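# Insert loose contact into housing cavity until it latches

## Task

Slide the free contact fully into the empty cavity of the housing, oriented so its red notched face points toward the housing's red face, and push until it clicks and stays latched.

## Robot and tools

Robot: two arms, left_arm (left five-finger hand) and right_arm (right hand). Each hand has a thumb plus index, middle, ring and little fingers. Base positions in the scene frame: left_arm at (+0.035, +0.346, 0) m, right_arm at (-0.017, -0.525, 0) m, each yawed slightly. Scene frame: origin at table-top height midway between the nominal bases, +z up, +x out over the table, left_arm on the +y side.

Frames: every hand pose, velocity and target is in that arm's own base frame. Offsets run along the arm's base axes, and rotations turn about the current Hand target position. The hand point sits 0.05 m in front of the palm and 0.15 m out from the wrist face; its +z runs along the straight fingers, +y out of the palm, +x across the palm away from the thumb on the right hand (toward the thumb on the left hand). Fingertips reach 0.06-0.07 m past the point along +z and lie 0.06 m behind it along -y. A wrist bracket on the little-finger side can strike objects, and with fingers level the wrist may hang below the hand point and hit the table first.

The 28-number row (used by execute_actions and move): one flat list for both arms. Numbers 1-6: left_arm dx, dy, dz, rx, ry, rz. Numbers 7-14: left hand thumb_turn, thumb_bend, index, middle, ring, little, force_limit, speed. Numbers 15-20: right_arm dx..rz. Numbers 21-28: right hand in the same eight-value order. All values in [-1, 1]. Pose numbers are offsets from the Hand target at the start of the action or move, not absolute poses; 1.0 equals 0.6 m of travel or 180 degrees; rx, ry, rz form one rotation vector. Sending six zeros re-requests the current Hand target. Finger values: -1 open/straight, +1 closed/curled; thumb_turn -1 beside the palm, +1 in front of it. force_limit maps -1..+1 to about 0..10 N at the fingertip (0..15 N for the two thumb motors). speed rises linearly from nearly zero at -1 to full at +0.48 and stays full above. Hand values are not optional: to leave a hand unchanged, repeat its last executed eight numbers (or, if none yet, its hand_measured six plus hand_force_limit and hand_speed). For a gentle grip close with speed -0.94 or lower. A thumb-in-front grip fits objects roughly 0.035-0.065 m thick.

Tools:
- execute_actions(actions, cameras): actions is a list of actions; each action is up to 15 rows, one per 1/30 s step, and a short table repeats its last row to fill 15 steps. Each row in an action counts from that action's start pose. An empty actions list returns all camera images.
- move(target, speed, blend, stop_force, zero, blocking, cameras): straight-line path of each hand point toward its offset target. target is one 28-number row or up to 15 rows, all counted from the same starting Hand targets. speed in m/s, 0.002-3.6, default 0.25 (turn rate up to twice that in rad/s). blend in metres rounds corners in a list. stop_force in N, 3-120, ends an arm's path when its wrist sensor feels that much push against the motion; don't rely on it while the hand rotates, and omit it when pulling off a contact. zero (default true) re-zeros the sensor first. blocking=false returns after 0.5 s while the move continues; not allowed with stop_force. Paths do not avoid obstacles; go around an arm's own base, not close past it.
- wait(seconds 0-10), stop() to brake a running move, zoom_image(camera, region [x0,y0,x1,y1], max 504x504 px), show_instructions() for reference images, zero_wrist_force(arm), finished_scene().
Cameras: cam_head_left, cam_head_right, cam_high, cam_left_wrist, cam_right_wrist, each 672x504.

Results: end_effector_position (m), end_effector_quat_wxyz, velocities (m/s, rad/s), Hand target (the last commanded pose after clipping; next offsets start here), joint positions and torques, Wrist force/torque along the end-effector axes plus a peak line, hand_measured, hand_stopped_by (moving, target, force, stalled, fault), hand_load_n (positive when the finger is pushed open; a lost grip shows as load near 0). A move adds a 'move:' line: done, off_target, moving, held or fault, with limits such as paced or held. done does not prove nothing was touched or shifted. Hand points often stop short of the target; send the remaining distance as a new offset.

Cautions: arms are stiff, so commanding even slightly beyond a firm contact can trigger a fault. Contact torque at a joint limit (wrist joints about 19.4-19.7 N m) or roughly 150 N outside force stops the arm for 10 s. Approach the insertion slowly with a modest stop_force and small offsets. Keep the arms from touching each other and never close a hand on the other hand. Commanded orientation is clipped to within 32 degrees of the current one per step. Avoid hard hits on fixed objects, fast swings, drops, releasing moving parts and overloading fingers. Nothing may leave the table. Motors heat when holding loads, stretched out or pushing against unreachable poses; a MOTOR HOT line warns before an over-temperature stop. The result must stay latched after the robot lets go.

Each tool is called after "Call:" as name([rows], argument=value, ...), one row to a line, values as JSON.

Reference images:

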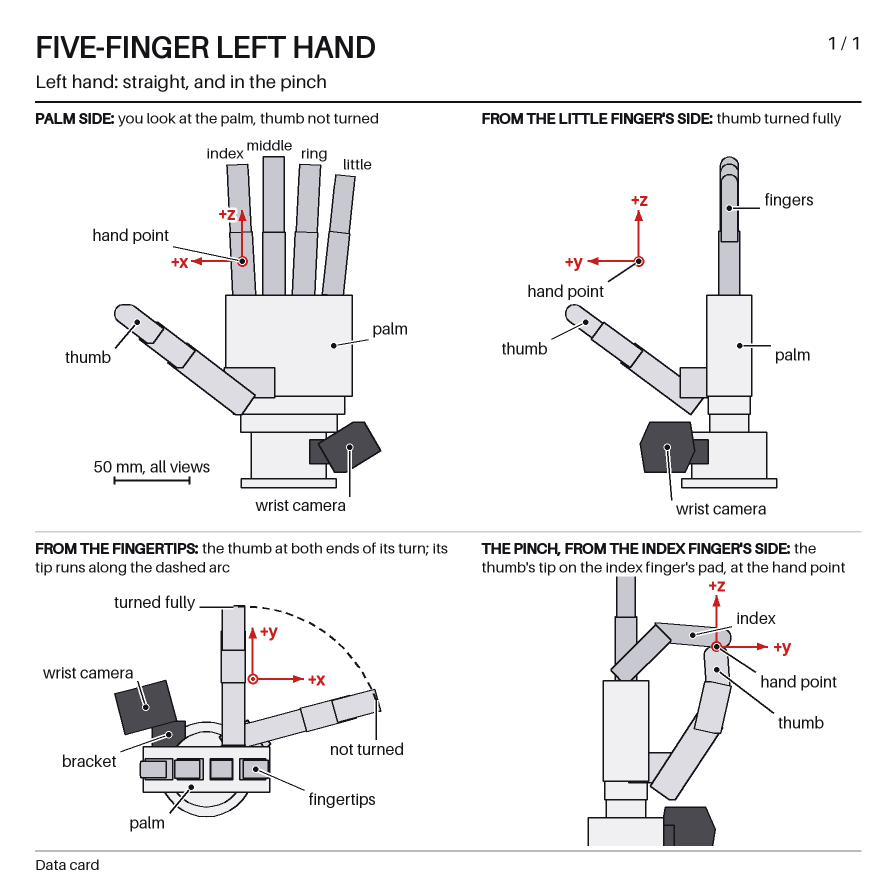

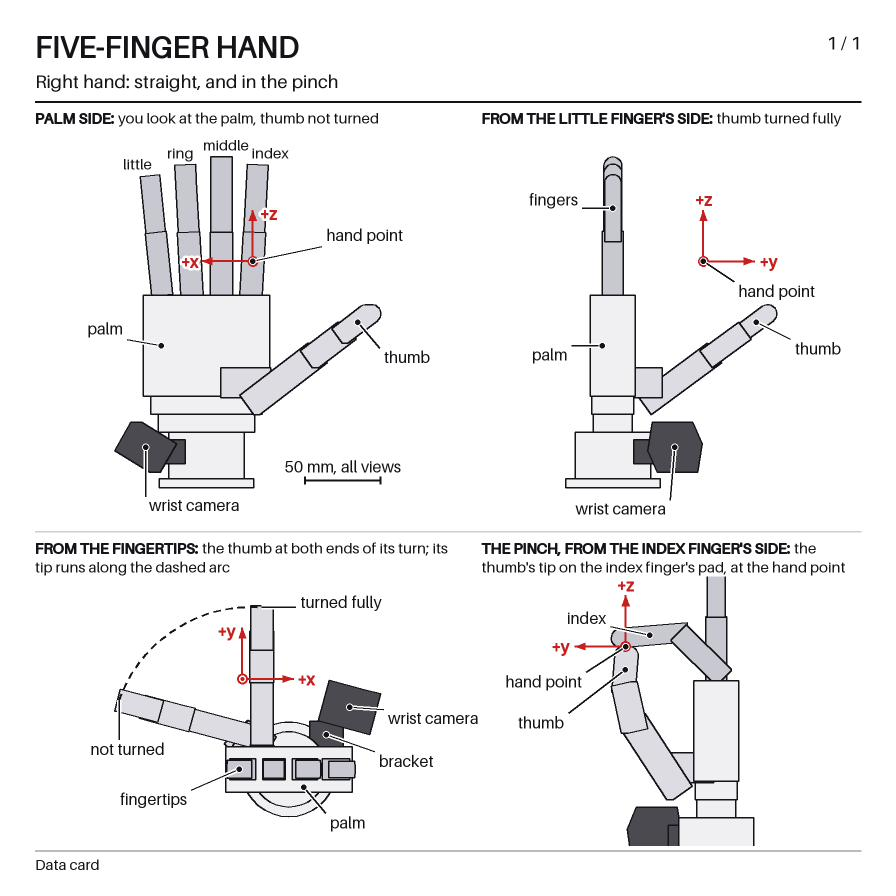

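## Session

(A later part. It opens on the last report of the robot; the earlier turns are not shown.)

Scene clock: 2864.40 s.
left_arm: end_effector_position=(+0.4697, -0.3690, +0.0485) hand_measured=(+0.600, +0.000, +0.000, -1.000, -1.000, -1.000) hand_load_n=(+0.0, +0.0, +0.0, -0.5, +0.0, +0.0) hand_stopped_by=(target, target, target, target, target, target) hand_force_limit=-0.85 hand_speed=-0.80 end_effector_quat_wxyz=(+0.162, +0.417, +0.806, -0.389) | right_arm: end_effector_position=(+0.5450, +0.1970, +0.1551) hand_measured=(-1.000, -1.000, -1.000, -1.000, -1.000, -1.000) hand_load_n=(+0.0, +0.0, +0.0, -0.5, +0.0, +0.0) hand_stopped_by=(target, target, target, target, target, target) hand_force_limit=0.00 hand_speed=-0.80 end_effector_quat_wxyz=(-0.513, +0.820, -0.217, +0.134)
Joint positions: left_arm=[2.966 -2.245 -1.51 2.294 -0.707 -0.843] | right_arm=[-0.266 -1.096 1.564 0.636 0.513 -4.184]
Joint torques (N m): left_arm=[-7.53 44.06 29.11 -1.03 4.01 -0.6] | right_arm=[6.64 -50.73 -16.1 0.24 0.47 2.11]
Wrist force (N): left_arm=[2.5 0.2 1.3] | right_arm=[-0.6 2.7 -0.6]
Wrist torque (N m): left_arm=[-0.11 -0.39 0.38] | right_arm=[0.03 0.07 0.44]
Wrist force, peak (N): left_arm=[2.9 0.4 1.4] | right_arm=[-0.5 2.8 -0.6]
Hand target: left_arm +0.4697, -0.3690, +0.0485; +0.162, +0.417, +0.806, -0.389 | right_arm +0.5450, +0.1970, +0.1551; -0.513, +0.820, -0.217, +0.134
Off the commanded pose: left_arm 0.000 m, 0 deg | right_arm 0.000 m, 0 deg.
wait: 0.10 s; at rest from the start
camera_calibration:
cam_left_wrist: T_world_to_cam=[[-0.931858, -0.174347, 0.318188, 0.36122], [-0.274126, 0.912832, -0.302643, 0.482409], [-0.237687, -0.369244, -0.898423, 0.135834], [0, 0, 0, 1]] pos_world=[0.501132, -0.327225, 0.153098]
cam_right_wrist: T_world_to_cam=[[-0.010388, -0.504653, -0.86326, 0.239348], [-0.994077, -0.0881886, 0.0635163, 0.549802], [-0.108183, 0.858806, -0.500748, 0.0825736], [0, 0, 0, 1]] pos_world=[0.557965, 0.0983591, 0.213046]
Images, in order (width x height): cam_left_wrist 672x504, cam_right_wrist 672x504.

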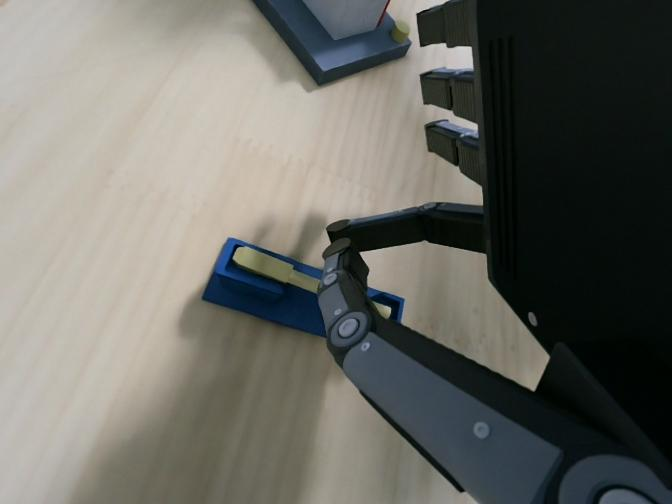

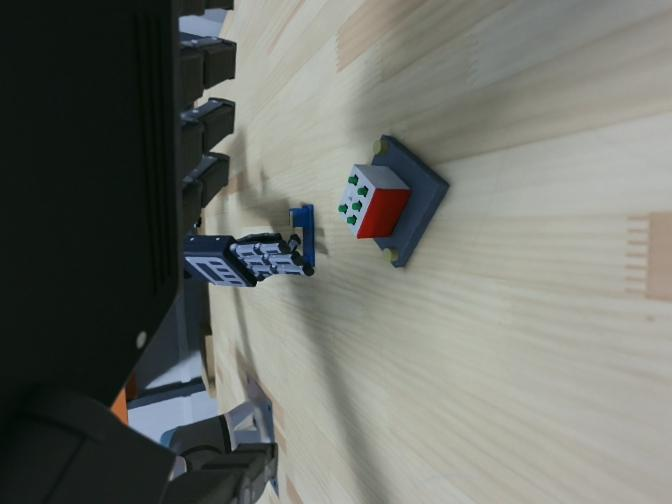

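Call:
move(target=[0.00133,0.01383,-0.01917,0,0,0,0.6,0.0,0.0,-1,-1,-1,-0.85,-0.8,0,0,0,0,0,0,-1,-1,-1,-1,-1,-1,0,-0.8], speed=0.04, stop_force=4, cameras=["cam_left_wrist", "cam_right_wrist"])

Call:
zoom_image(camera="cam_left_wrist", region=[220, 190, 420, 340])

Call:
zoom_image(camera="cam_right_wrist", region=[260, 180, 350, 260])

Scene clock: 2929.13 s.
left_arm: end_effector_position=(+0.4705, -0.3607, +0.0370) hand_measured=(+0.600, +0.000, +0.000, -1.000, -1.000, -1.000) hand_load_n=(+0.0, +0.0, +0.0, +0.0, +0.0, +0.0) hand_stopped_by=(target, target, target, target, target, target) hand_force_limit=-0.85 hand_speed=-0.80 end_effector_quat_wxyz=(+0.162, +0.417, +0.806, -0.389) | right_arm: end_effector_position=(+0.5450, +0.1970, +0.1551) hand_measured=(-1.000, -1.000, -1.000, -1.000, -1.000, -1.000) hand_load_n=(-0.5, +0.0, +0.0, +0.0, +0.0, +0.0) hand_stopped_by=(target, target, target, target, target, target) hand_force_limit=0.00 hand_speed=-0.80 end_effector_quat_wxyz=(-0.513, +0.820, -0.217, +0.134)
Joint positions: left_arm=[2.983 -2.259 -1.528 2.305 -0.705 -0.817] | right_arm=[-0.266 -1.096 1.564 0.636 0.513 -4.184]
Joint torques (N m): left_arm=[-8.33 59.36 28.23 -6.49 1.7 -1.48] | right_arm=[7.02 -50.34 -16.42 0.39 0.63 2.12]
Wrist force (N): left_arm=[2.6 0.3 1.4] | right_arm=[-0.4 2.8 -0.6]
Wrist torque (N m): left_arm=[-0.08 -0.40 0.27] | right_arm=[0.05 0.04 0.46]
Wrist force, peak (N): left_arm=[2.9 0.5 1.5] | right_arm=[-0.6 2.9 -0.5]
Hand target: left_arm +0.4705, -0.3607, +0.0370; +0.162, +0.417, +0.806, -0.389 | right_arm +0.5450, +0.1970, +0.1551; -0.513, +0.820, -0.217, +0.134
Off the commanded pose: left_arm 0.000 m, 0 deg | right_arm 0.000 m, 0 deg.
move: done
camera_calibration:
cam_left_wrist: T_world_to_cam=[[-0.931847, -0.174328, 0.318232, 0.367065], [-0.274155, 0.912787, -0.302753, 0.471587], [-0.2377, -0.369364, -0.89837, 0.128717], [0, 0, 0, 1]] pos_world=[0.501932, -0.318925, 0.141598]
cam_right_wrist: T_world_to_cam=[[-0.010388, -0.504653, -0.86326, 0.239348], [-0.994077, -0.0881886, 0.0635163, 0.549802], [-0.108183, 0.858806, -0.500748, 0.0825736], [0, 0, 0, 1]] pos_world=[0.557965, 0.0983591, 0.213046]
Images, in order (width x height): cam_left_wrist 672x504, cam_right_wrist 672x504.

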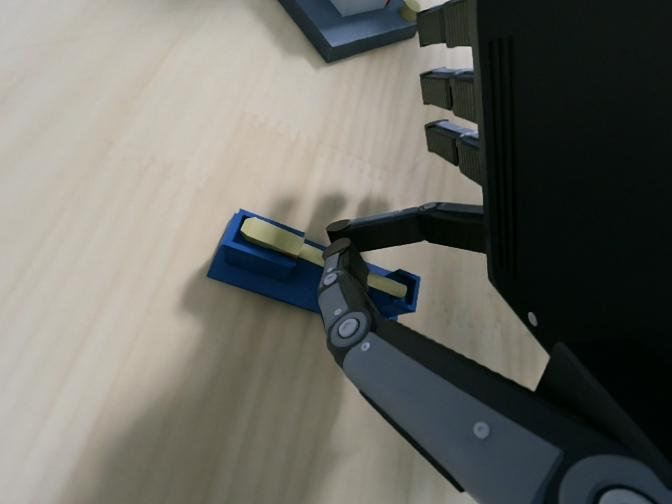

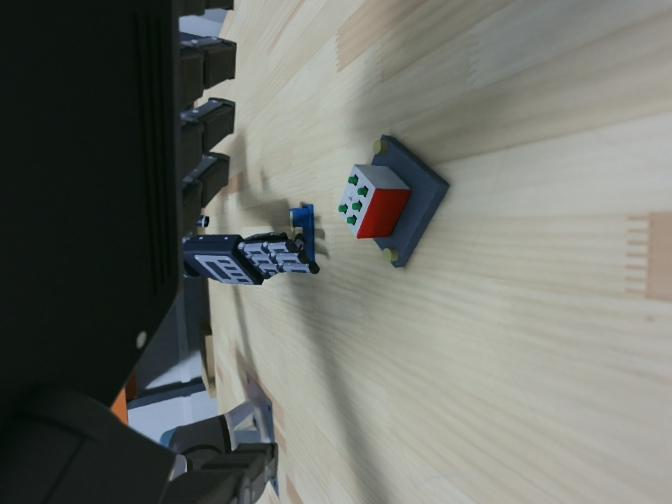

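Scaled by 2.520.

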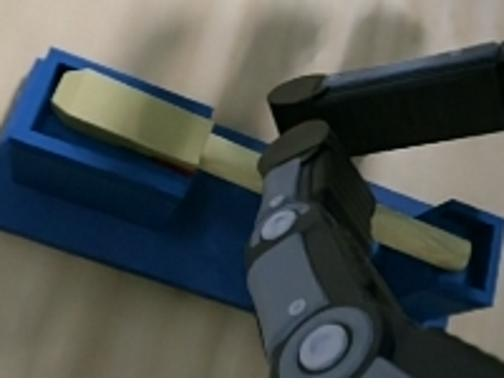

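Scaled by 5.600.

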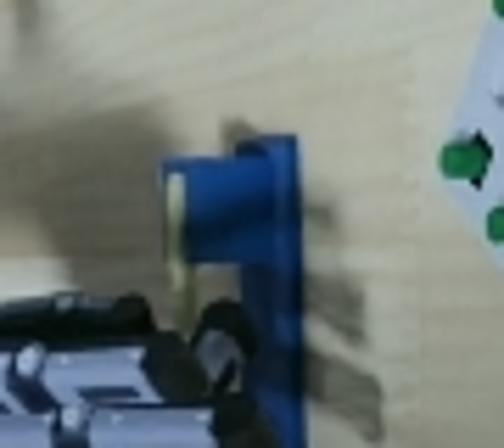

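Call:
move(target=[0.00088,0.01068,-0.01277,0,0,0,0.6,0.0,0.0,-1,-1,-1,-0.85,-0.8,0,0,0,0,0,0,-1,-1,-1,-1,-1,-1,0,-0.8], speed=0.03, stop_force=3, cameras=["cam_left_wrist", "cam_right_wrist"])

Call:
zoom_image(camera="cam_left_wrist", region=[220, 170, 420, 320])

Call:
zoom_image(camera="cam_right_wrist", region=[260, 180, 350, 260])

Scene clock: 2952.60 s.
left_arm: end_effector_position=(+0.4710, -0.3543, +0.0293) hand_measured=(+0.600, +0.000, +0.000, -1.000, -1.000, -1.000) hand_load_n=(+0.0, -0.5, +0.0, +0.0, +0.0, +0.0) hand_stopped_by=(target, target, target, target, target, target) hand_force_limit=-0.85 hand_speed=-0.80 end_effector_quat_wxyz=(+0.162, +0.417, +0.806, -0.389) | right_arm: end_effector_position=(+0.5450, +0.1970, +0.1551) hand_measured=(-1.000, -1.000, -1.000, -1.000, -1.000, -1.000) hand_load_n=(+0.0, +0.0, +0.0, +0.0, -0.5, +0.0) hand_stopped_by=(target, target, target, target, target, target) hand_force_limit=0.00 hand_speed=-0.80 end_effector_quat_wxyz=(-0.513, +0.820, -0.217, +0.134)
Joint positions: left_arm=[2.996 -2.268 -1.54 2.311 -0.704 -0.796] | right_arm=[-0.266 -1.096 1.564 0.636 0.513 -4.184]
Joint torques (N m): left_arm=[-7.59 59.01 28.62 -6.53 2.46 -1.61] | right_arm=[7.25 -50.68 -15.43 0.32 0.45 2.12]
Wrist force (N): left_arm=[2.4 0.1 1.2] | right_arm=[-0.5 2.6 -0.8]
Wrist torque (N m): left_arm=[-0.10 -0.37 0.28] | right_arm=[0.03 0.06 0.45]
Wrist force, peak (N): left_arm=[2.8 0.5 1.4] | right_arm=[-0.4 2.9 -0.8]
Hand target: left_arm +0.4710, -0.3543, +0.0293; +0.162, +0.417, +0.806, -0.389 | right_arm +0.5450, +0.1970, +0.1551; -0.513, +0.820, -0.217, +0.134
Off the commanded pose: left_arm 0.000 m, 0 deg | right_arm 0.000 m, 0 deg.
move: done
camera_calibration:
cam_left_wrist: T_world_to_cam=[[-0.931854, -0.17434, 0.318204, 0.371101], [-0.274148, 0.912798, -0.302725, 0.463547], [-0.237679, -0.369331, -0.89839, 0.124285], [0, 0, 0, 1]] pos_world=[0.502432, -0.312525, 0.133898]
cam_right_wrist: T_world_to_cam=[[-0.010388, -0.504653, -0.86326, 0.239348], [-0.994077, -0.0881886, 0.0635163, 0.549802], [-0.108183, 0.858806, -0.500748, 0.0825736], [0, 0, 0, 1]] pos_world=[0.557965, 0.0983591, 0.213046]
Images, in order (width x height): cam_left_wrist 672x504, cam_right_wrist 672x504.

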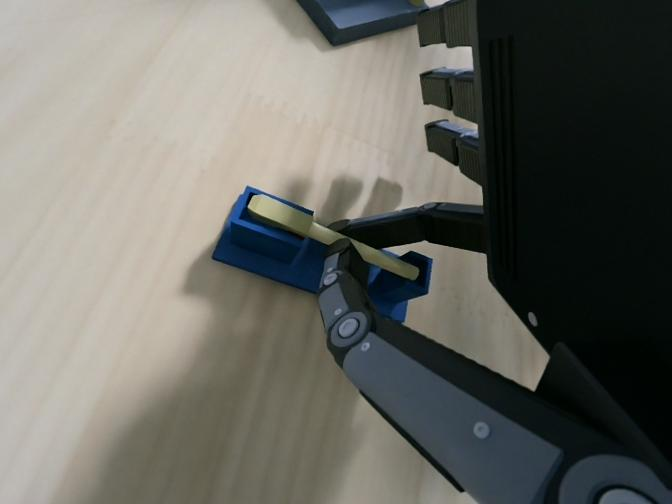

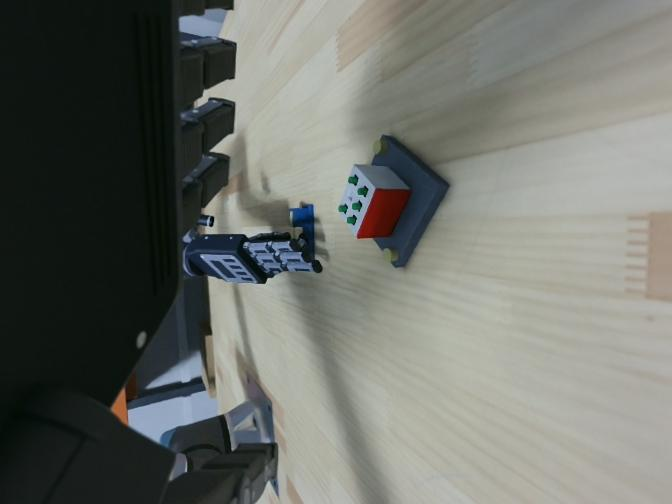

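Scaled by 2.520.

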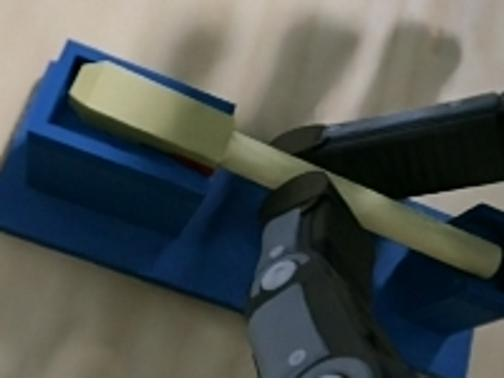

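Scaled by 5.600.

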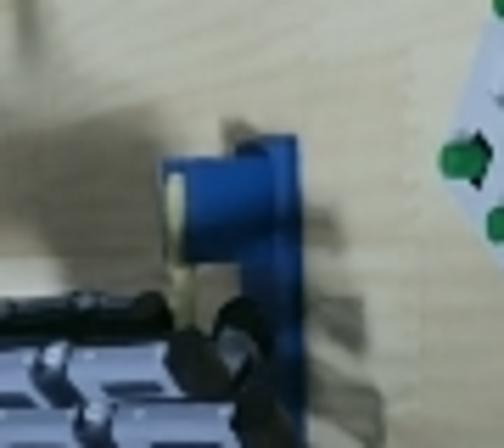

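Call:
move([
  [0,0,0,0,0,0,0.6,0.0,0.05,-1,-1,-1,-0.85,-0.9,0,0,0,0,0,0,-1,-1,-1,-1,-1,-1,0,-0.8],
  [-0.00032,-0.00382,-0.00322,0,0,0,0.6,0.0,0.05,-1,-1,-1,-0.85,-0.9,0,0,0,0,0,0,-1,-1,-1,-1,-1,-1,0,-0.8],
], speed=0.01, cameras=["cam_left_wrist", "cam_right_wrist"])

Call:
zoom_image(camera="cam_left_wrist", region=[220, 170, 420, 320])

Call:
zoom_image(camera="cam_right_wrist", region=[260, 180, 350, 260])

Scene clock: 2992.30 s.
left_arm: end_effector_position=(+0.4708, -0.3566, +0.0273) hand_measured=(+0.600, +0.000, +0.050, -1.000, -1.000, -1.000) hand_load_n=(+0.0, +0.0, +0.5, +0.0, +0.0, +0.0) hand_stopped_by=(target, target, target, target, target, target) hand_force_limit=-0.85 hand_speed=-0.90 end_effector_quat_wxyz=(+0.162, +0.417, +0.806, -0.389) | right_arm: end_effector_position=(+0.5450, +0.1970, +0.1551) hand_measured=(-1.000, -1.000, -1.000, -1.000, -1.000, -1.000) hand_load_n=(+0.0, +0.0, +0.0, +0.0, +0.0, +0.0) hand_stopped_by=(target, target, target, target, target, target) hand_force_limit=0.00 hand_speed=-0.80 end_effector_quat_wxyz=(-0.513, +0.820, -0.217, +0.134)
Joint positions: left_arm=[2.991 -2.272 -1.538 2.319 -0.704 -0.804] | right_arm=[-0.266 -1.096 1.564 0.636 0.513 -4.184]
Joint torques (N m): left_arm=[-1.3 49.71 26.16 -2.27 -0.87 -0.31] | right_arm=[6.83 -50.55 -15.57 0.34 0.5 2.13]
Wrist force (N): left_arm=[2.2 0.3 1.5] | right_arm=[-0.5 2.7 -0.7]
Wrist torque (N m): left_arm=[-0.09 -0.34 0.26] | right_arm=[0.03 0.06 0.44]
Wrist force, peak (N): left_arm=[2.8 0.5 1.7] | right_arm=[-0.4 2.8 -0.7]
Hand target: left_arm +0.4708, -0.3565, +0.0274; +0.162, +0.417, +0.806, -0.389 | right_arm +0.5450, +0.1970, +0.1551; -0.513, +0.820, -0.217, +0.134
Off the commanded pose: left_arm 0.000 m, 0 deg | right_arm 0.000 m, 0 deg.
move: done
camera_calibration:
cam_left_wrist: T_world_to_cam=[[-0.931858, -0.174347, 0.318188, 0.37112], [-0.274126, 0.912832, -0.302643, 0.465006], [-0.237687, -0.369244, -0.898423, 0.121717], [0, 0, 0, 1]] pos_world=[0.502232, -0.314825, 0.131998]
cam_right_wrist: T_world_to_cam=[[-0.010388, -0.504653, -0.86326, 0.239348], [-0.994077, -0.0881886, 0.0635163, 0.549802], [-0.108183, 0.858806, -0.500748, 0.0825736], [0, 0, 0, 1]] pos_world=[0.557965, 0.0983591, 0.213046]
Images, in order (width x height): cam_left_wrist 672x504, cam_right_wrist 672x504.

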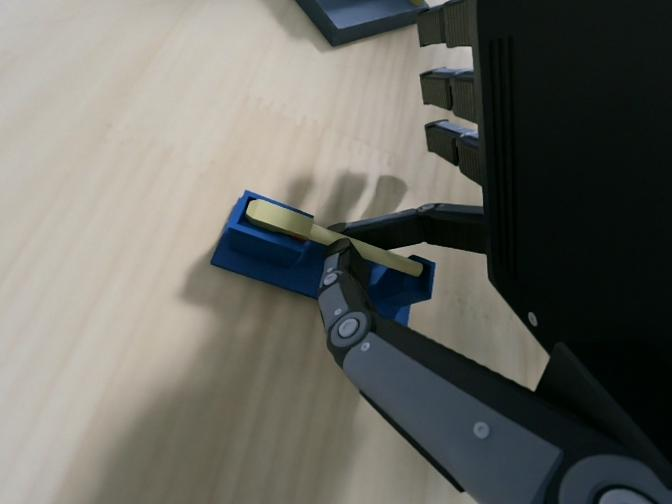

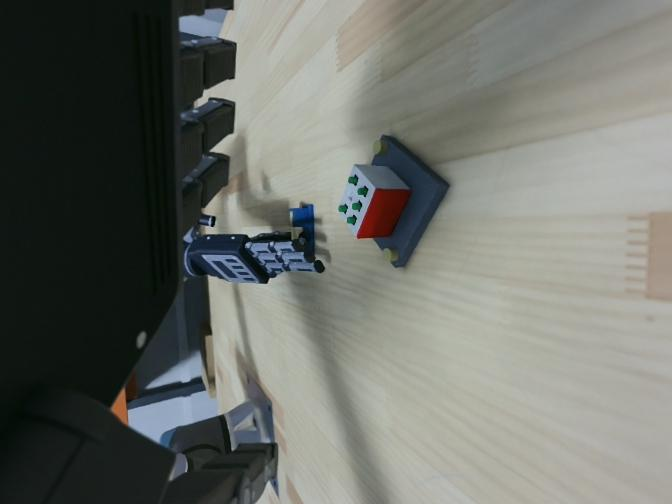

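Scaled by 2.520.

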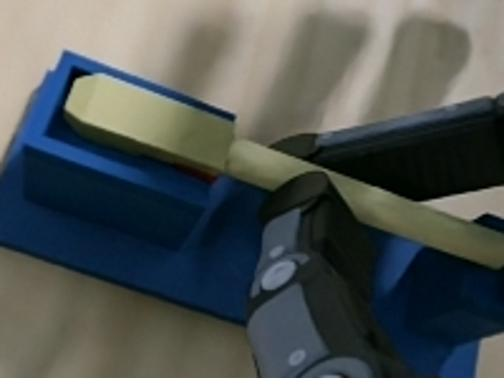

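Scaled by 5.600.

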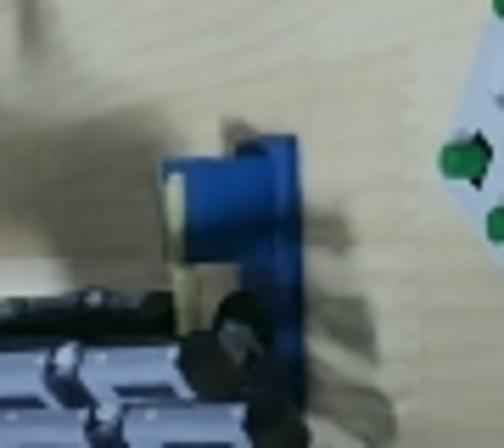

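Call:
execute_actions([
  [[0,0,0,0,0,0,0.6,0.0,0.2,-1,-1,-1,-0.85,-0.94,0,0,0,0,0,0,-1,-1,-1,-1,-1,-1,0,-0.8]],
], cameras=["cam_left_wrist", "cam_right_wrist"])

Call:
zoom_image(camera="cam_left_wrist", region=[220, 170, 420, 320])

Call:
zoom_image(camera="cam_right_wrist", region=[260, 180, 350, 260])

Scene clock: 3005.47 s.
left_arm: end_effector_position=(+0.4708, -0.3565, +0.0274) hand_measured=(+0.600, +0.000, +0.100, -1.000, -1.000, -1.000) hand_load_n=(+0.0, +0.5, +0.5, +0.0, +0.0, +0.0) hand_stopped_by=(target, target, force, target, target, target) hand_force_limit=-0.85 hand_speed=-0.94 end_effector_quat_wxyz=(+0.162, +0.417, +0.806, -0.389) | right_arm: end_effector_position=(+0.5450, +0.1970, +0.1551) hand_measured=(-1.000, -1.000, -1.000, -1.000, -1.000, -1.000) hand_load_n=(+0.0, +0.0, -0.5, +0.0, +0.0, +0.0) hand_stopped_by=(target, target, target, target, target, target) hand_force_limit=0.00 hand_speed=-0.80 end_effector_quat_wxyz=(-0.513, +0.820, -0.217, +0.134)
Joint positions: left_arm=[2.991 -2.271 -1.538 2.318 -0.704 -0.804] | right_arm=[-0.266 -1.096 1.564 0.636 0.513 -4.184]
Joint torques (N m): left_arm=[5.67 58.51 12.04 -6.44 1.02 1.67] | right_arm=[5.76 -49.96 -15.82 0.3 0.44 1.89]
Wrist force (N): left_arm=[2.6 0.5 0.6] | right_arm=[-0.3 2.5 -0.7]
Wrist torque (N m): left_arm=[-0.08 -0.38 0.28] | right_arm=[0.00 0.02 0.45]
Wrist force, peak (N): left_arm=[2.8 0.4 1.5] | right_arm=[-0.4 2.8 -0.5]
Hand target: left_arm +0.4708, -0.3565, +0.0274; +0.162, +0.417, +0.806, -0.389 | right_arm +0.5450, +0.1970, +0.1551; -0.513, +0.820, -0.217, +0.134
Off the commanded pose: left_arm 0.000 m, 0 deg | right_arm 0.000 m, 0 deg.
camera_calibration:
cam_left_wrist: T_world_to_cam=[[-0.931858, -0.174347, 0.318188, 0.37112], [-0.274126, 0.912832, -0.302643, 0.465006], [-0.237687, -0.369244, -0.898423, 0.121717], [0, 0, 0, 1]] pos_world=[0.502232, -0.314825, 0.131998]
cam_right_wrist: T_world_to_cam=[[-0.010388, -0.504653, -0.86326, 0.239348], [-0.994077, -0.0881886, 0.0635163, 0.549802], [-0.108183, 0.858806, -0.500748, 0.0825736], [0, 0, 0, 1]] pos_world=[0.557965, 0.0983591, 0.213046]
Images, in order (width x height): cam_left_wrist 672x504, cam_right_wrist 672x504.

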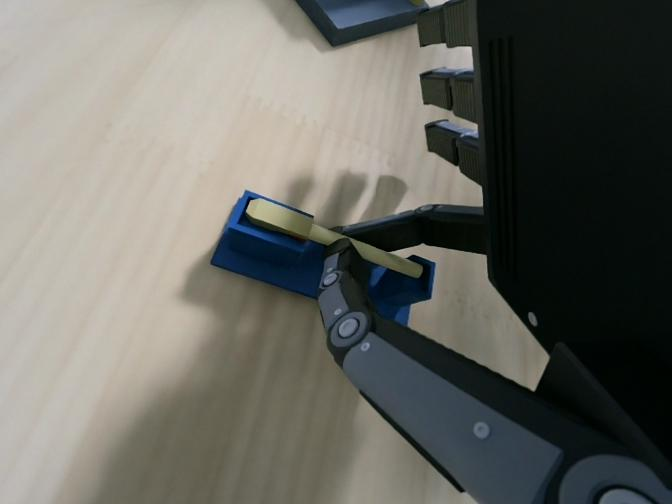

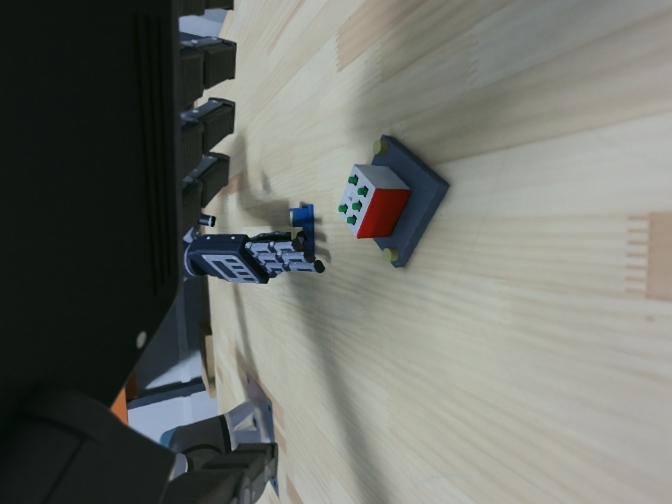

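Scaled by 2.520.

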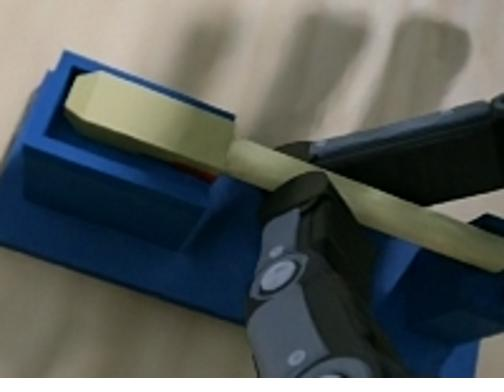

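Scaled by 5.600.

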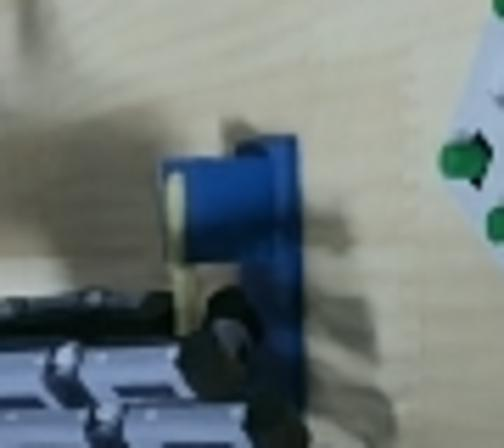

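Call:
move(target=[-0.00016,-0.0019,-0.0016,0,0,0,0.6,0.0,0.2,-1,-1,-1,-0.85,-0.94,0,0,0,0,0,0,-1,-1,-1,-1,-1,-1,0,-0.8], speed=0.01)

Call:
execute_actions([
  [[0,0,0,0,0,0,0.6,0.0,0.21,-1,-1,-1,-0.85,-0.94,0,0,0,0,0,0,-1,-1,-1,-1,-1,-1,0,-0.8]],
], cameras=["cam_left_wrist"])

Call:
zoom_image(camera="cam_left_wrist", region=[220, 170, 420, 320])

Scene clock: 3021.77 s.
left_arm: end_effector_position=(+0.4707, -0.3577, +0.0264) hand_measured=(+0.600, +0.000, +0.100, -1.000, -1.000, -1.000) hand_load_n=(+1.0, +1.0, +0.0, +0.0, +0.0, +0.0) hand_stopped_by=(target, target, force, target, target, target) hand_force_limit=-0.85 hand_speed=-0.94 end_effector_quat_wxyz=(+0.162, +0.417, +0.806, -0.389) | right_arm: end_effector_position=(+0.5450, +0.1970, +0.1551) hand_measured=(-1.000, -1.000, -1.000, -1.000, -1.000, -1.000) hand_load_n=(-0.5, +0.0, +0.0, +0.0, +0.0, +0.0) hand_stopped_by=(target, target, target, target, target, target) hand_force_limit=0.00 hand_speed=-0.80 end_effector_quat_wxyz=(-0.513, +0.820, -0.217, +0.134)
Joint positions: left_arm=[2.989 -2.273 -1.537 2.322 -0.705 -0.807] | right_arm=[-0.266 -1.096 1.564 0.636 0.513 -4.184]
Joint torques (N m): left_arm=[-12.3 37.33 24.91 0.09 -0.29 -0.91] | right_arm=[6.57 -51 -16.21 0.22 0.47 2.02]
Wrist force (N): left_arm=[3.2 -4.2 -20.8] | right_arm=[-0.7 2.3 -0.6]
Wrist torque (N m): left_arm=[-0.15 -0.52 0.42] | right_arm=[-0.03 0.07 0.42]
Wrist force, peak (N): left_arm=[3.1 -4.1 -21.1] | right_arm=[-0.7 2.9 -0.4]
Hand target: left_arm +0.4707, -0.3577, +0.0264; +0.162, +0.417, +0.806, -0.389 | right_arm +0.5450, +0.1970, +0.1551; -0.513, +0.820, -0.217, +0.134
Off the commanded pose: left_arm 0.000 m, 0 deg | right_arm 0.000 m, 0 deg.
move: done

Scene clock: 3022.47 s.
left_arm: end_effector_position=(+0.4707, -0.3577, +0.0264) hand_measured=(+0.600, +0.000, +0.116, -1.000, -1.000, -1.000) hand_load_n=(+0.5, +1.5, +1.5, +0.0, +0.0, +0.0) hand_stopped_by=(target, target, force, target, target, target) hand_force_limit=-0.85 hand_speed=-0.94 end_effector_quat_wxyz=(+0.162, +0.417, +0.806, -0.389) | right_arm: end_effector_position=(+0.5450, +0.1970, +0.1551) hand_measured=(-1.000, -1.000, -1.000, -1.000, -1.000, -1.000) hand_load_n=(+0.0, +0.0, +0.0, +0.0, -0.5, +0.0) hand_stopped_by=(target, target, target, target, target, target) hand_force_limit=0.00 hand_speed=-0.80 end_effector_quat_wxyz=(-0.513, +0.820, -0.217, +0.134)
Joint positions: left_arm=[2.989 -2.273 -1.537 2.322 -0.705 -0.807] | right_arm=[-0.266 -1.096 1.564 0.636 0.513 -4.184]
Joint torques (N m): left_arm=[-12.85 37.22 18.76 -2.12 -0.16 1.55] | right_arm=[6.32 -50.3 -16 0.35 0.47 2.02]
Wrist force (N): left_arm=[2.8 -4.5 -19.9] | right_arm=[-0.6 2.5 -0.4]
Wrist torque (N m): left_arm=[-0.13 -0.52 0.40] | right_arm=[-0.01 0.05 0.43]
Wrist force, peak (N): left_arm=[3.2 -4.3 -21.1] | right_arm=[-0.4 2.8 -0.7]
Hand target: left_arm +0.4707, -0.3577, +0.0264; +0.162, +0.417, +0.806, -0.389 | right_arm +0.5450, +0.1970, +0.1551; -0.513, +0.820, -0.217, +0.134
Off the commanded pose: left_arm 0.000 m, 0 deg | right_arm 0.000 m, 0 deg.
camera_calibration:
cam_left_wrist: T_world_to_cam=[[-0.93188, -0.174255, 0.318175, 0.371288], [-0.274061, 0.912814, -0.302755, 0.465683], [-0.237678, -0.36933, -0.89839, 0.120376], [0, 0, 0, 1]] pos_world=[0.502232, -0.315925, 0.130998]
Images, in order (width x height): cam_left_wrist 672x504.

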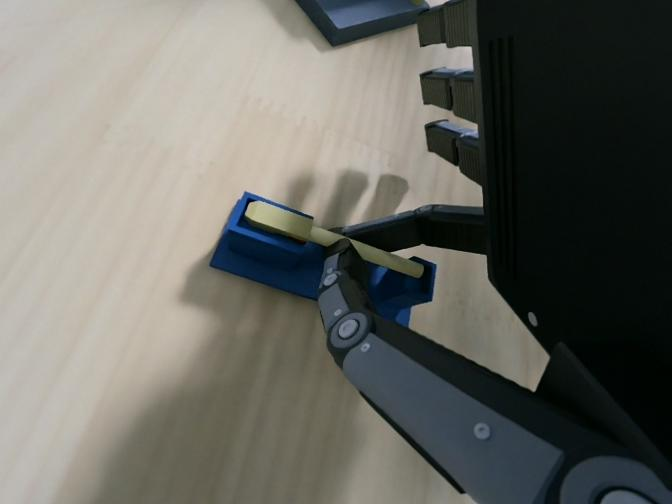

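Scaled by 2.520.

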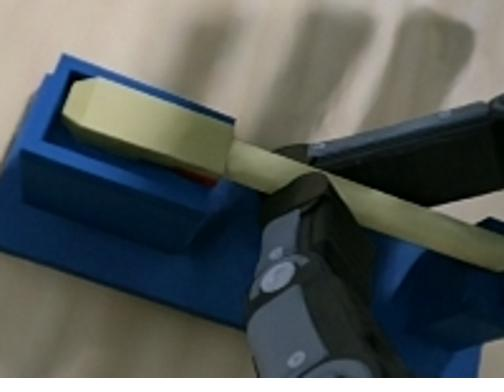

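Call:
move(target=[0.0001,0.0011,0.0009,0,0,0,0.6,0.0,0.21,-1,-1,-1,-0.85,-0.94,0,0,0,0,0,0,-1,-1,-1,-1,-1,-1,0,-0.8], speed=0.01)

Call:
execute_actions([
  [[0,0,0,0,0,0,0.6,0.0,0.23,-1,-1,-1,-0.5,-0.94,0,0,0,0,0,0,-1,-1,-1,-1,-1,-1,0,-0.8]],
], cameras=["cam_left_wrist"])

Call:
zoom_image(camera="cam_left_wrist", region=[220, 170, 420, 320])

Scene clock: 3056.67 s.
left_arm: end_effector_position=(+0.4708, -0.3570, +0.0269) hand_measured=(+0.600, +0.000, +0.116, -1.000, -1.000, -1.000) hand_load_n=(-0.5, +1.0, +4.0, +0.0, +0.0, +0.0) hand_stopped_by=(target, target, force, target, target, target) hand_force_limit=-0.85 hand_speed=-0.94 end_effector_quat_wxyz=(+0.162, +0.417, +0.806, -0.389) | right_arm: end_effector_position=(+0.5450, +0.1970, +0.1551) hand_measured=(-1.000, -1.000, -1.000, -1.000, -1.000, -1.000) hand_load_n=(+0.0, +0.0, +0.0, +0.0, +0.0, +0.0) hand_stopped_by=(target, target, target, target, target, target) hand_force_limit=0.00 hand_speed=-0.80 end_effector_quat_wxyz=(-0.513, +0.820, -0.217, +0.134)
Joint positions: left_arm=[2.99 -2.272 -1.538 2.32 -0.704 -0.805] | right_arm=[-0.266 -1.096 1.564 0.636 0.513 -4.184]
Joint torques (N m): left_arm=[5.67 57.81 11.5 -6.41 4.16 1.33] | right_arm=[6.1 -50.96 -15.8 0.27 0.58 2.1]
Wrist force (N): left_arm=[2.2 1.5 -3.4] | right_arm=[-0.5 2.4 -0.7]
Wrist torque (N m): left_arm=[-0.15 -0.45 0.39] | right_arm=[-0.01 0.05 0.44]
Wrist force, peak (N): left_arm=[2.7 -4.7 -20.4] | right_arm=[-0.4 2.8 -0.8]
Hand target: left_arm +0.4708, -0.3570, +0.0270; +0.162, +0.417, +0.806, -0.389 | right_arm +0.5450, +0.1970, +0.1551; -0.513, +0.820, -0.217, +0.134
Off the commanded pose: left_arm 0.000 m, 0 deg | right_arm 0.000 m, 0 deg.
move: done

Scene clock: 3057.37 s.
left_arm: end_effector_position=(+0.4708, -0.3570, +0.0270) hand_measured=(+0.600, +0.000, +0.116, -1.000, -1.000, -1.000) hand_load_n=(-0.5, +1.0, +4.0, +0.0, +0.0, +0.0) hand_stopped_by=(target, target, force, target, target, target) hand_force_limit=-0.50 hand_speed=-0.94 end_effector_quat_wxyz=(+0.162, +0.417, +0.806, -0.389) | right_arm: end_effector_position=(+0.5450, +0.1970, +0.1551) hand_measured=(-1.000, -1.000, -1.000, -1.000, -1.000, -1.000) hand_load_n=(+0.0, +0.0, +0.0, +0.0, +0.0, +0.0) hand_stopped_by=(target, target, target, target, target, target) hand_force_limit=0.00 hand_speed=-0.80 end_effector_quat_wxyz=(-0.513, +0.820, -0.217, +0.134)
Joint positions: left_arm=[2.99 -2.272 -1.538 2.32 -0.704 -0.805] | right_arm=[-0.266 -1.096 1.564 0.636 0.513 -4.184]
Joint torques (N m): left_arm=[5.19 57.45 16.01 -6.05 4.44 -1.14] | right_arm=[6.31 -50.01 -16.02 0.23 0.5 2.14]
Wrist force (N): left_arm=[2.3 1.5 -3.4] | right_arm=[-0.2 2.5 -0.4]
Wrist torque (N m): left_arm=[-0.14 -0.45 0.38] | right_arm=[-0.01 -0.01 0.46]
Wrist force, peak (N): left_arm=[2.5 1.8 -3.4] | right_arm=[-0.4 2.8 -0.5]
Hand target: left_arm +0.4708, -0.3570, +0.0270; +0.162, +0.417, +0.806, -0.389 | right_arm +0.5450, +0.1970, +0.1551; -0.513, +0.820, -0.217, +0.134
Off the commanded pose: left_arm 0.000 m, 0 deg | right_arm 0.000 m, 0 deg.
camera_calibration:
cam_left_wrist: T_world_to_cam=[[-0.931884, -0.174262, 0.31816, 0.371204], [-0.274039, 0.912848, -0.302673, 0.465306], [-0.237687, -0.369244, -0.898423, 0.121173], [0, 0, 0, 1]] pos_world=[0.502232, -0.315325, 0.131598]
Images, in order (width x height): cam_left_wrist 672x504.

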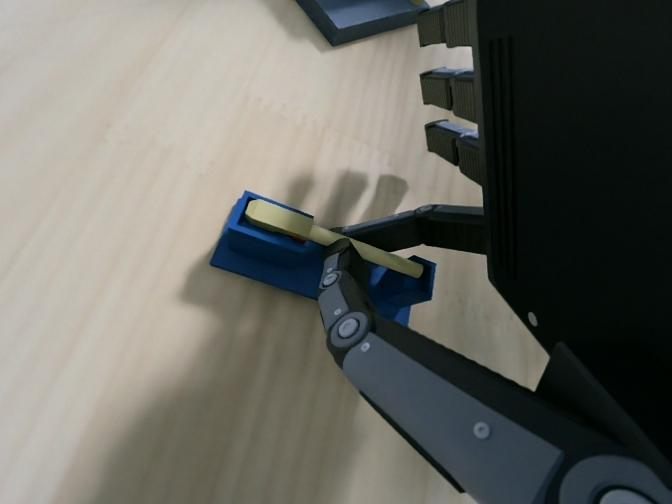

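Scaled by 2.520.

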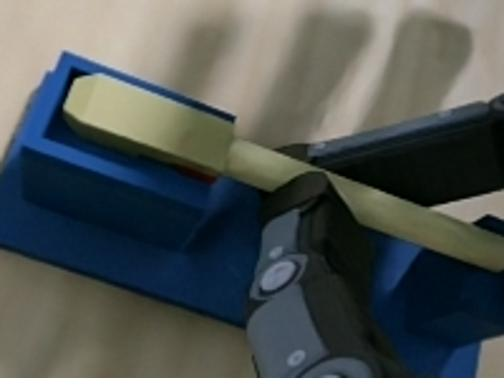

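Call:
execute_actions([
  [[0,0,0,0,0,0,0.6,0.0,0.24,-1,-1,-1,0.2,-0.94,0,0,0,0,0,0,-1,-1,-1,-1,-1,-1,0,-0.8]],
], cameras=[])

Scene clock: 3065.93 s.
left_arm: end_effector_position=(+0.4708, -0.3570, +0.0270) hand_measured=(+0.600, +0.000, +0.126, -1.000, -1.000, -1.000) hand_load_n=(-1.0, +1.5, +6.0, +0.0, +0.0, +0.0) hand_stopped_by=(target, target, force, target, target, target) hand_force_limit=0.20 hand_speed=-0.94 end_effector_quat_wxyz=(+0.162, +0.417, +0.806, -0.389) | right_arm: end_effector_position=(+0.5450, +0.1970, +0.1551) hand_measured=(-1.000, -1.000, -1.000, -1.000, -1.000, -1.000) hand_load_n=(+0.0, +0.0, +0.0, +0.0, +0.0, +0.0) hand_stopped_by=(target, target, target, target, target, target) hand_force_limit=0.00 hand_speed=-0.80 end_effector_quat_wxyz=(-0.513, +0.820, -0.217, +0.134)
Joint positions: left_arm=[2.99 -2.272 -1.538 2.32 -0.704 -0.805] | right_arm=[-0.266 -1.096 1.564 0.636 0.513 -4.184]
Joint torques (N m): left_arm=[4.76 57.24 26.64 -4.4 4.4 -1.49] | right_arm=[6.5 -50.55 -15.55 0.3 0.49 1.98]
Wrist force (N): left_arm=[3.2 0.7 -4.7] | right_arm=[-0.5 2.4 -0.5]
Wrist torque (N m): left_arm=[-0.19 -0.50 0.41] | right_arm=[-0.03 0.04 0.43]
Wrist force, peak (N): left_arm=[3.3 0.8 -4.9] | right_arm=[-0.4 2.8 -0.8]
Hand target: left_arm +0.4708, -0.3570, +0.0270; +0.162, +0.417, +0.806, -0.389 | right_arm +0.5450, +0.1970, +0.1551; -0.513, +0.820, -0.217, +0.134
Off the commanded pose: left_arm 0.000 m, 0 deg | right_arm 0.000 m, 0 deg.
No camera images: "cameras" was empty.

Call:
move(target=[0,0,0.0083,0,0,0,0.6,0.0,0.24,-1,-1,-1,0.2,-0.94,0,0,0,0,0,0,-1,-1,-1,-1,-1,-1,0,-0.8], speed=0.015, cameras=["cam_left_wrist", "cam_right_wrist"])

Call:
zoom_image(camera="cam_left_wrist", region=[220, 170, 420, 320])

Call:
zoom_image(camera="cam_right_wrist", region=[260, 180, 350, 260])

Scene clock: 3079.43 s.
left_arm: end_effector_position=(+0.4708, -0.3570, +0.0320) hand_measured=(+0.600, +0.000, +0.126, -1.000, -1.000, -1.000) hand_load_n=(+0.0, +1.5, +1.5, +0.0, -0.5, +0.0) hand_stopped_by=(target, target, force, target, target, target) hand_force_limit=0.20 hand_speed=-0.94 end_effector_quat_wxyz=(+0.162, +0.417, +0.806, -0.389) | right_arm: end_effector_position=(+0.5450, +0.1970, +0.1551) hand_measured=(-1.000, -1.000, -1.000, -1.000, -1.000, -1.000) hand_load_n=(-0.5, +0.0, +0.0, +0.0, +0.0, +0.0) hand_stopped_by=(target, target, target, target, target, target) hand_force_limit=0.00 hand_speed=-0.80 end_effector_quat_wxyz=(-0.513, +0.820, -0.217, +0.134)
Joint positions: left_arm=[2.99 -2.265 -1.535 2.31 -0.704 -0.805] | right_arm=[-0.266 -1.096 1.564 0.636 0.513 -4.184]
Joint torques (N m): left_arm=[4.3 48.99 25.62 -4.57 3.88 -1.2] | right_arm=[6.34 -50.7 -16.2 0.4 0.46 2.08]
Wrist force (N): left_arm=[2.5 0.3 1.1] | right_arm=[-0.5 2.5 -0.6]
Wrist torque (N m): left_arm=[-0.10 -0.38 0.37] | right_arm=[0.00 0.05 0.44]
Wrist force, peak (N): left_arm=[3.3 0.9 -5.0] | right_arm=[-0.4 2.8 -0.8]
Hand target: left_arm +0.4708, -0.3570, +0.0319; +0.162, +0.417, +0.806, -0.389 | right_arm +0.5450, +0.1970, +0.1551; -0.513, +0.820, -0.217, +0.134
Off the commanded pose: left_arm 0.000 m, 0 deg | right_arm 0.000 m, 0 deg.
move: done
camera_calibration:
cam_left_wrist: T_world_to_cam=[[-0.931854, -0.17434, 0.318204, 0.369536], [-0.274148, 0.912798, -0.302725, 0.466896], [-0.237679, -0.369331, -0.89839, 0.125719], [0, 0, 0, 1]] pos_world=[0.502232, -0.315325, 0.136698]
cam_right_wrist: T_world_to_cam=[[-0.010388, -0.504653, -0.86326, 0.239348], [-0.994077, -0.0881886, 0.0635163, 0.549802], [-0.108183, 0.858806, -0.500748, 0.0825736], [0, 0, 0, 1]] pos_world=[0.557965, 0.0983591, 0.213046]
Images, in order (width x height): cam_left_wrist 672x504, cam_right_wrist 672x504.

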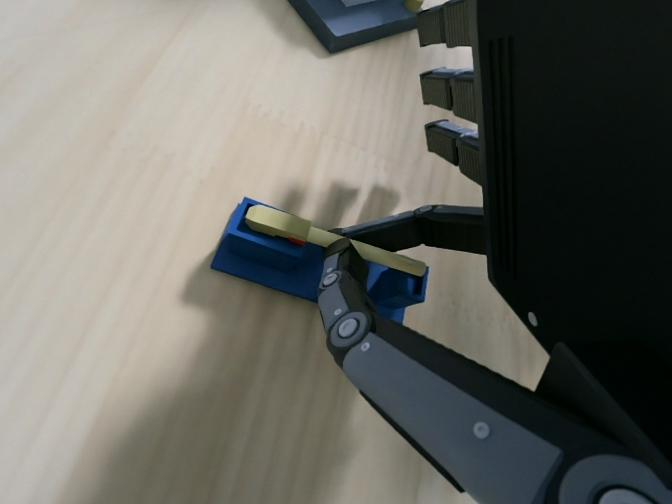

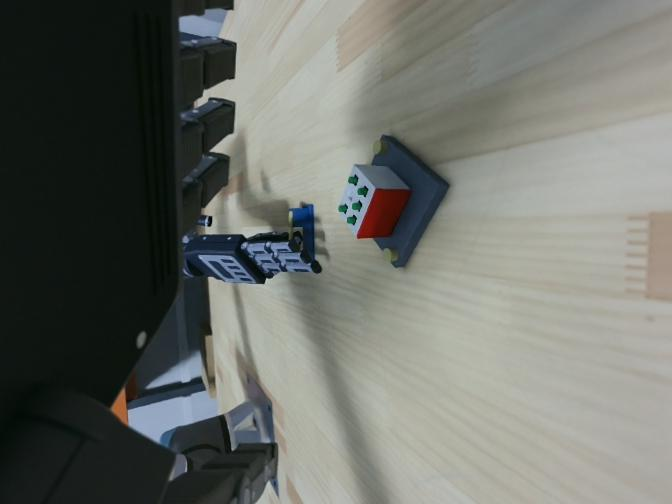

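Scaled by 2.520.

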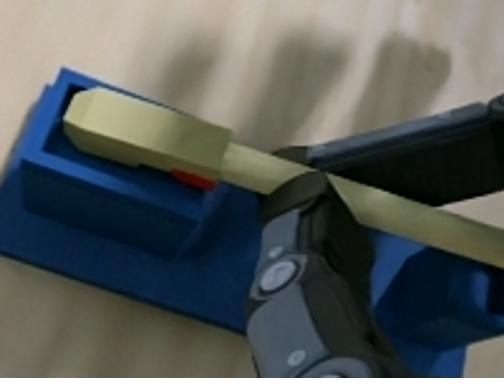

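Scaled by 5.600.

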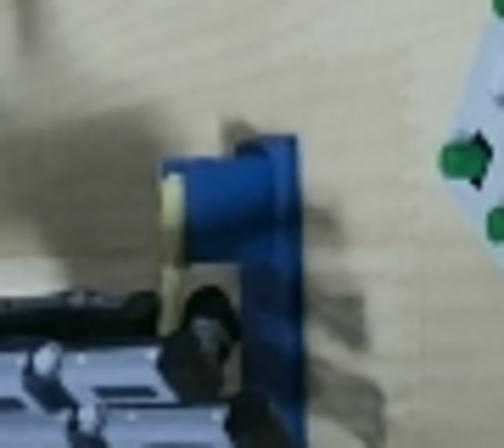

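Call:
execute_actions([
  [[0,0,0,0,0,0,0.6,0.0,0.26,-1,-1,-1,0.0,-0.94,0,0,0,0,0,0,-1,-1,-1,-1,-1,-1,0,-0.8]],
], cameras=[])

Call:
move(target=[0,0,0.05,0,0,0,0.6,0.0,0.26,-1,-1,-1,0.0,-0.94,0,0,0,0,0,0,-1,-1,-1,-1,-1,-1,0,-0.8], speed=0.05, cameras=["cam_left_wrist", "cam_right_wrist"])

Call:
zoom_image(camera="cam_left_wrist", region=[220, 170, 460, 350])

Call:
zoom_image(camera="cam_right_wrist", region=[240, 170, 350, 270])

Scene clock: 3093.90 s.
left_arm: end_effector_position=(+0.4708, -0.3570, +0.0319) hand_measured=(+0.600, +0.000, +0.136, -1.000, -1.000, -1.000) hand_load_n=(+0.0, +2.5, +5.5, +0.0, +0.0, +0.0) hand_stopped_by=(target, target, force, target, target, target) hand_force_limit=0.00 hand_speed=-0.94 end_effector_quat_wxyz=(+0.162, +0.417, +0.806, -0.389) | right_arm: end_effector_position=(+0.5450, +0.1970, +0.1551) hand_measured=(-1.000, -1.000, -1.000, -1.000, -1.000, -1.000) hand_load_n=(-0.5, +0.0, +0.0, +0.0, +0.0, +0.0) hand_stopped_by=(target, target, target, target, target, target) hand_force_limit=0.00 hand_speed=-0.80 end_effector_quat_wxyz=(-0.513, +0.820, -0.217, +0.134)
Joint positions: left_arm=[2.99 -2.265 -1.535 2.31 -0.704 -0.805] | right_arm=[-0.266 -1.096 1.564 0.636 0.513 -4.184]
Joint torques (N m): left_arm=[3.76 44.5 11.5 -0.97 -0.45 1.55] | right_arm=[7.39 -51.09 -16.16 0.36 0.59 1.99]
Wrist force (N): left_arm=[2.5 0.5 1.7] | right_arm=[-0.5 2.8 -0.7]
Wrist torque (N m): left_arm=[-0.08 -0.36 0.36] | right_arm=[0.04 0.05 0.45]
Wrist force, peak (N): left_arm=[2.7 0.4 1.9] | right_arm=[-0.6 2.8 -0.7]
Hand target: left_arm +0.4708, -0.3570, +0.0319; +0.162, +0.417, +0.806, -0.389 | right_arm +0.5450, +0.1970, +0.1551; -0.513, +0.820, -0.217, +0.134
Off the commanded pose: left_arm 0.000 m, 0 deg | right_arm 0.000 m, 0 deg.
No camera images: "cameras" was empty.

Scene clock: 3094.80 s.
left_arm: end_effector_position=(+0.4708, -0.3570, +0.0621) hand_measured=(+0.600, +0.000, +0.136, -1.000, -1.000, -1.000) hand_load_n=(-0.5, +2.5, +5.5, +0.0, +0.0, +0.0) hand_stopped_by=(target, target, force, target, target, target) hand_force_limit=0.00 hand_speed=-0.94 end_effector_quat_wxyz=(+0.162, +0.417, +0.806, -0.389) end_effector_velocity=(+0.001, +0.000, -0.002) end_effector_angular_velocity=(-0.001, -0.004, -0.001) | right_arm: end_effector_position=(+0.5450, +0.1970, +0.1551) hand_measured=(-1.000, -1.000, -1.000, -1.000, -1.000, -1.000) hand_load_n=(+0.0, +0.0, +0.0, +0.0, +0.0, +0.0) hand_stopped_by=(target, target, target, target, target, target) hand_force_limit=0.00 hand_speed=-0.80 end_effector_quat_wxyz=(-0.513, +0.820, -0.217, +0.134)
Joint positions: left_arm=[2.99 -2.223 -1.517 2.25 -0.704 -0.805] | right_arm=[-0.266 -1.096 1.564 0.636 0.513 -4.184]
Joint velocities: left_arm=[0 -0.002 -0.002 0.006 0 0.002] | right_arm=[within noise]
Joint torques (N m): left_arm=[0.26 45.24 12.55 -1.01 -0.32 0.19] | right_arm=[7.1 -49.96 -15.8 0.41 0.46 2.1]
Wrist force (N): left_arm=[2.5 0.3 1.7] | right_arm=[-0.4 2.7 -0.7]
Wrist torque (N m): left_arm=[-0.10 -0.36 0.36] | right_arm=[0.03 0.04 0.45]
Wrist force, peak (N): left_arm=[2.9 1.1 1.6] | right_arm=[-0.6 2.7 -0.6]
Hand target: left_arm +0.4708, -0.3570, +0.0619; +0.162, +0.417, +0.806, -0.389 | right_arm +0.5450, +0.1970, +0.1551; -0.513, +0.820, -0.217, +0.134
Off the commanded pose: left_arm 0.000 m, 0 deg | right_arm 0.000 m, 0 deg.
move: done
camera_calibration:
cam_left_wrist: T_world_to_cam=[[-0.931876, -0.174375, 0.31812, 0.360097], [-0.274154, 0.912788, -0.30275, 0.476009], [-0.237584, -0.369339, -0.898411, 0.152648], [0, 0, 0, 1]] pos_world=[0.502332, -0.315325, 0.166698]
cam_right_wrist: T_world_to_cam=[[-0.010388, -0.504653, -0.86326, 0.239348], [-0.994077, -0.0881886, 0.0635163, 0.549802], [-0.108183, 0.858806, -0.500748, 0.0825736], [0, 0, 0, 1]] pos_world=[0.557965, 0.0983591, 0.213046]
Images, in order (width x height): cam_left_wrist 672x504, cam_right_wrist 672x504.

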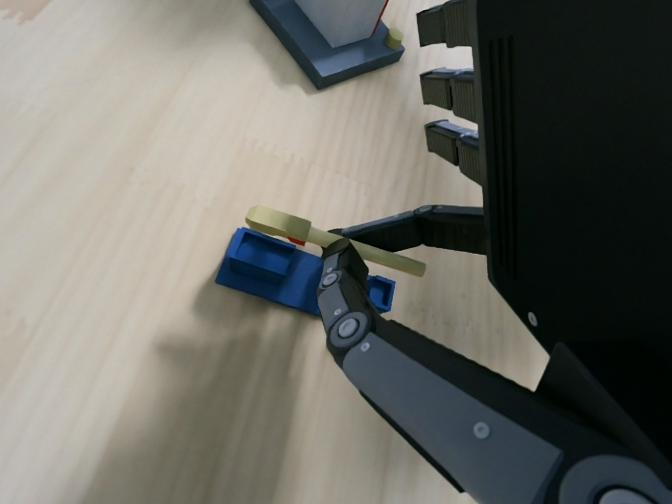

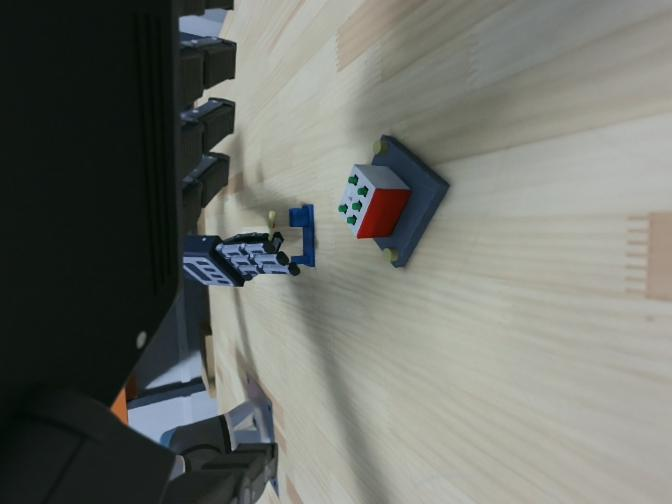

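Scaled by 2.100.

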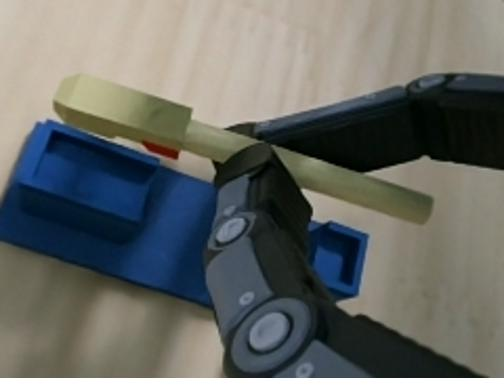

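Scaled by 4.582.

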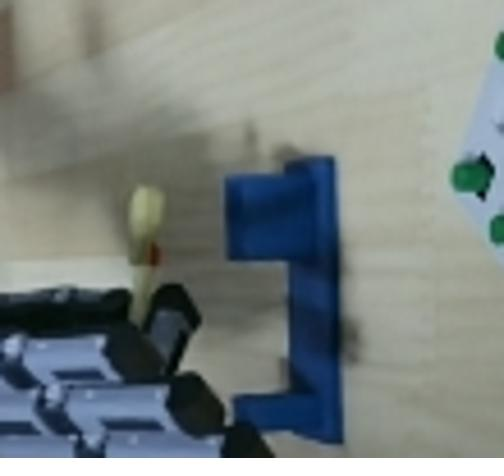

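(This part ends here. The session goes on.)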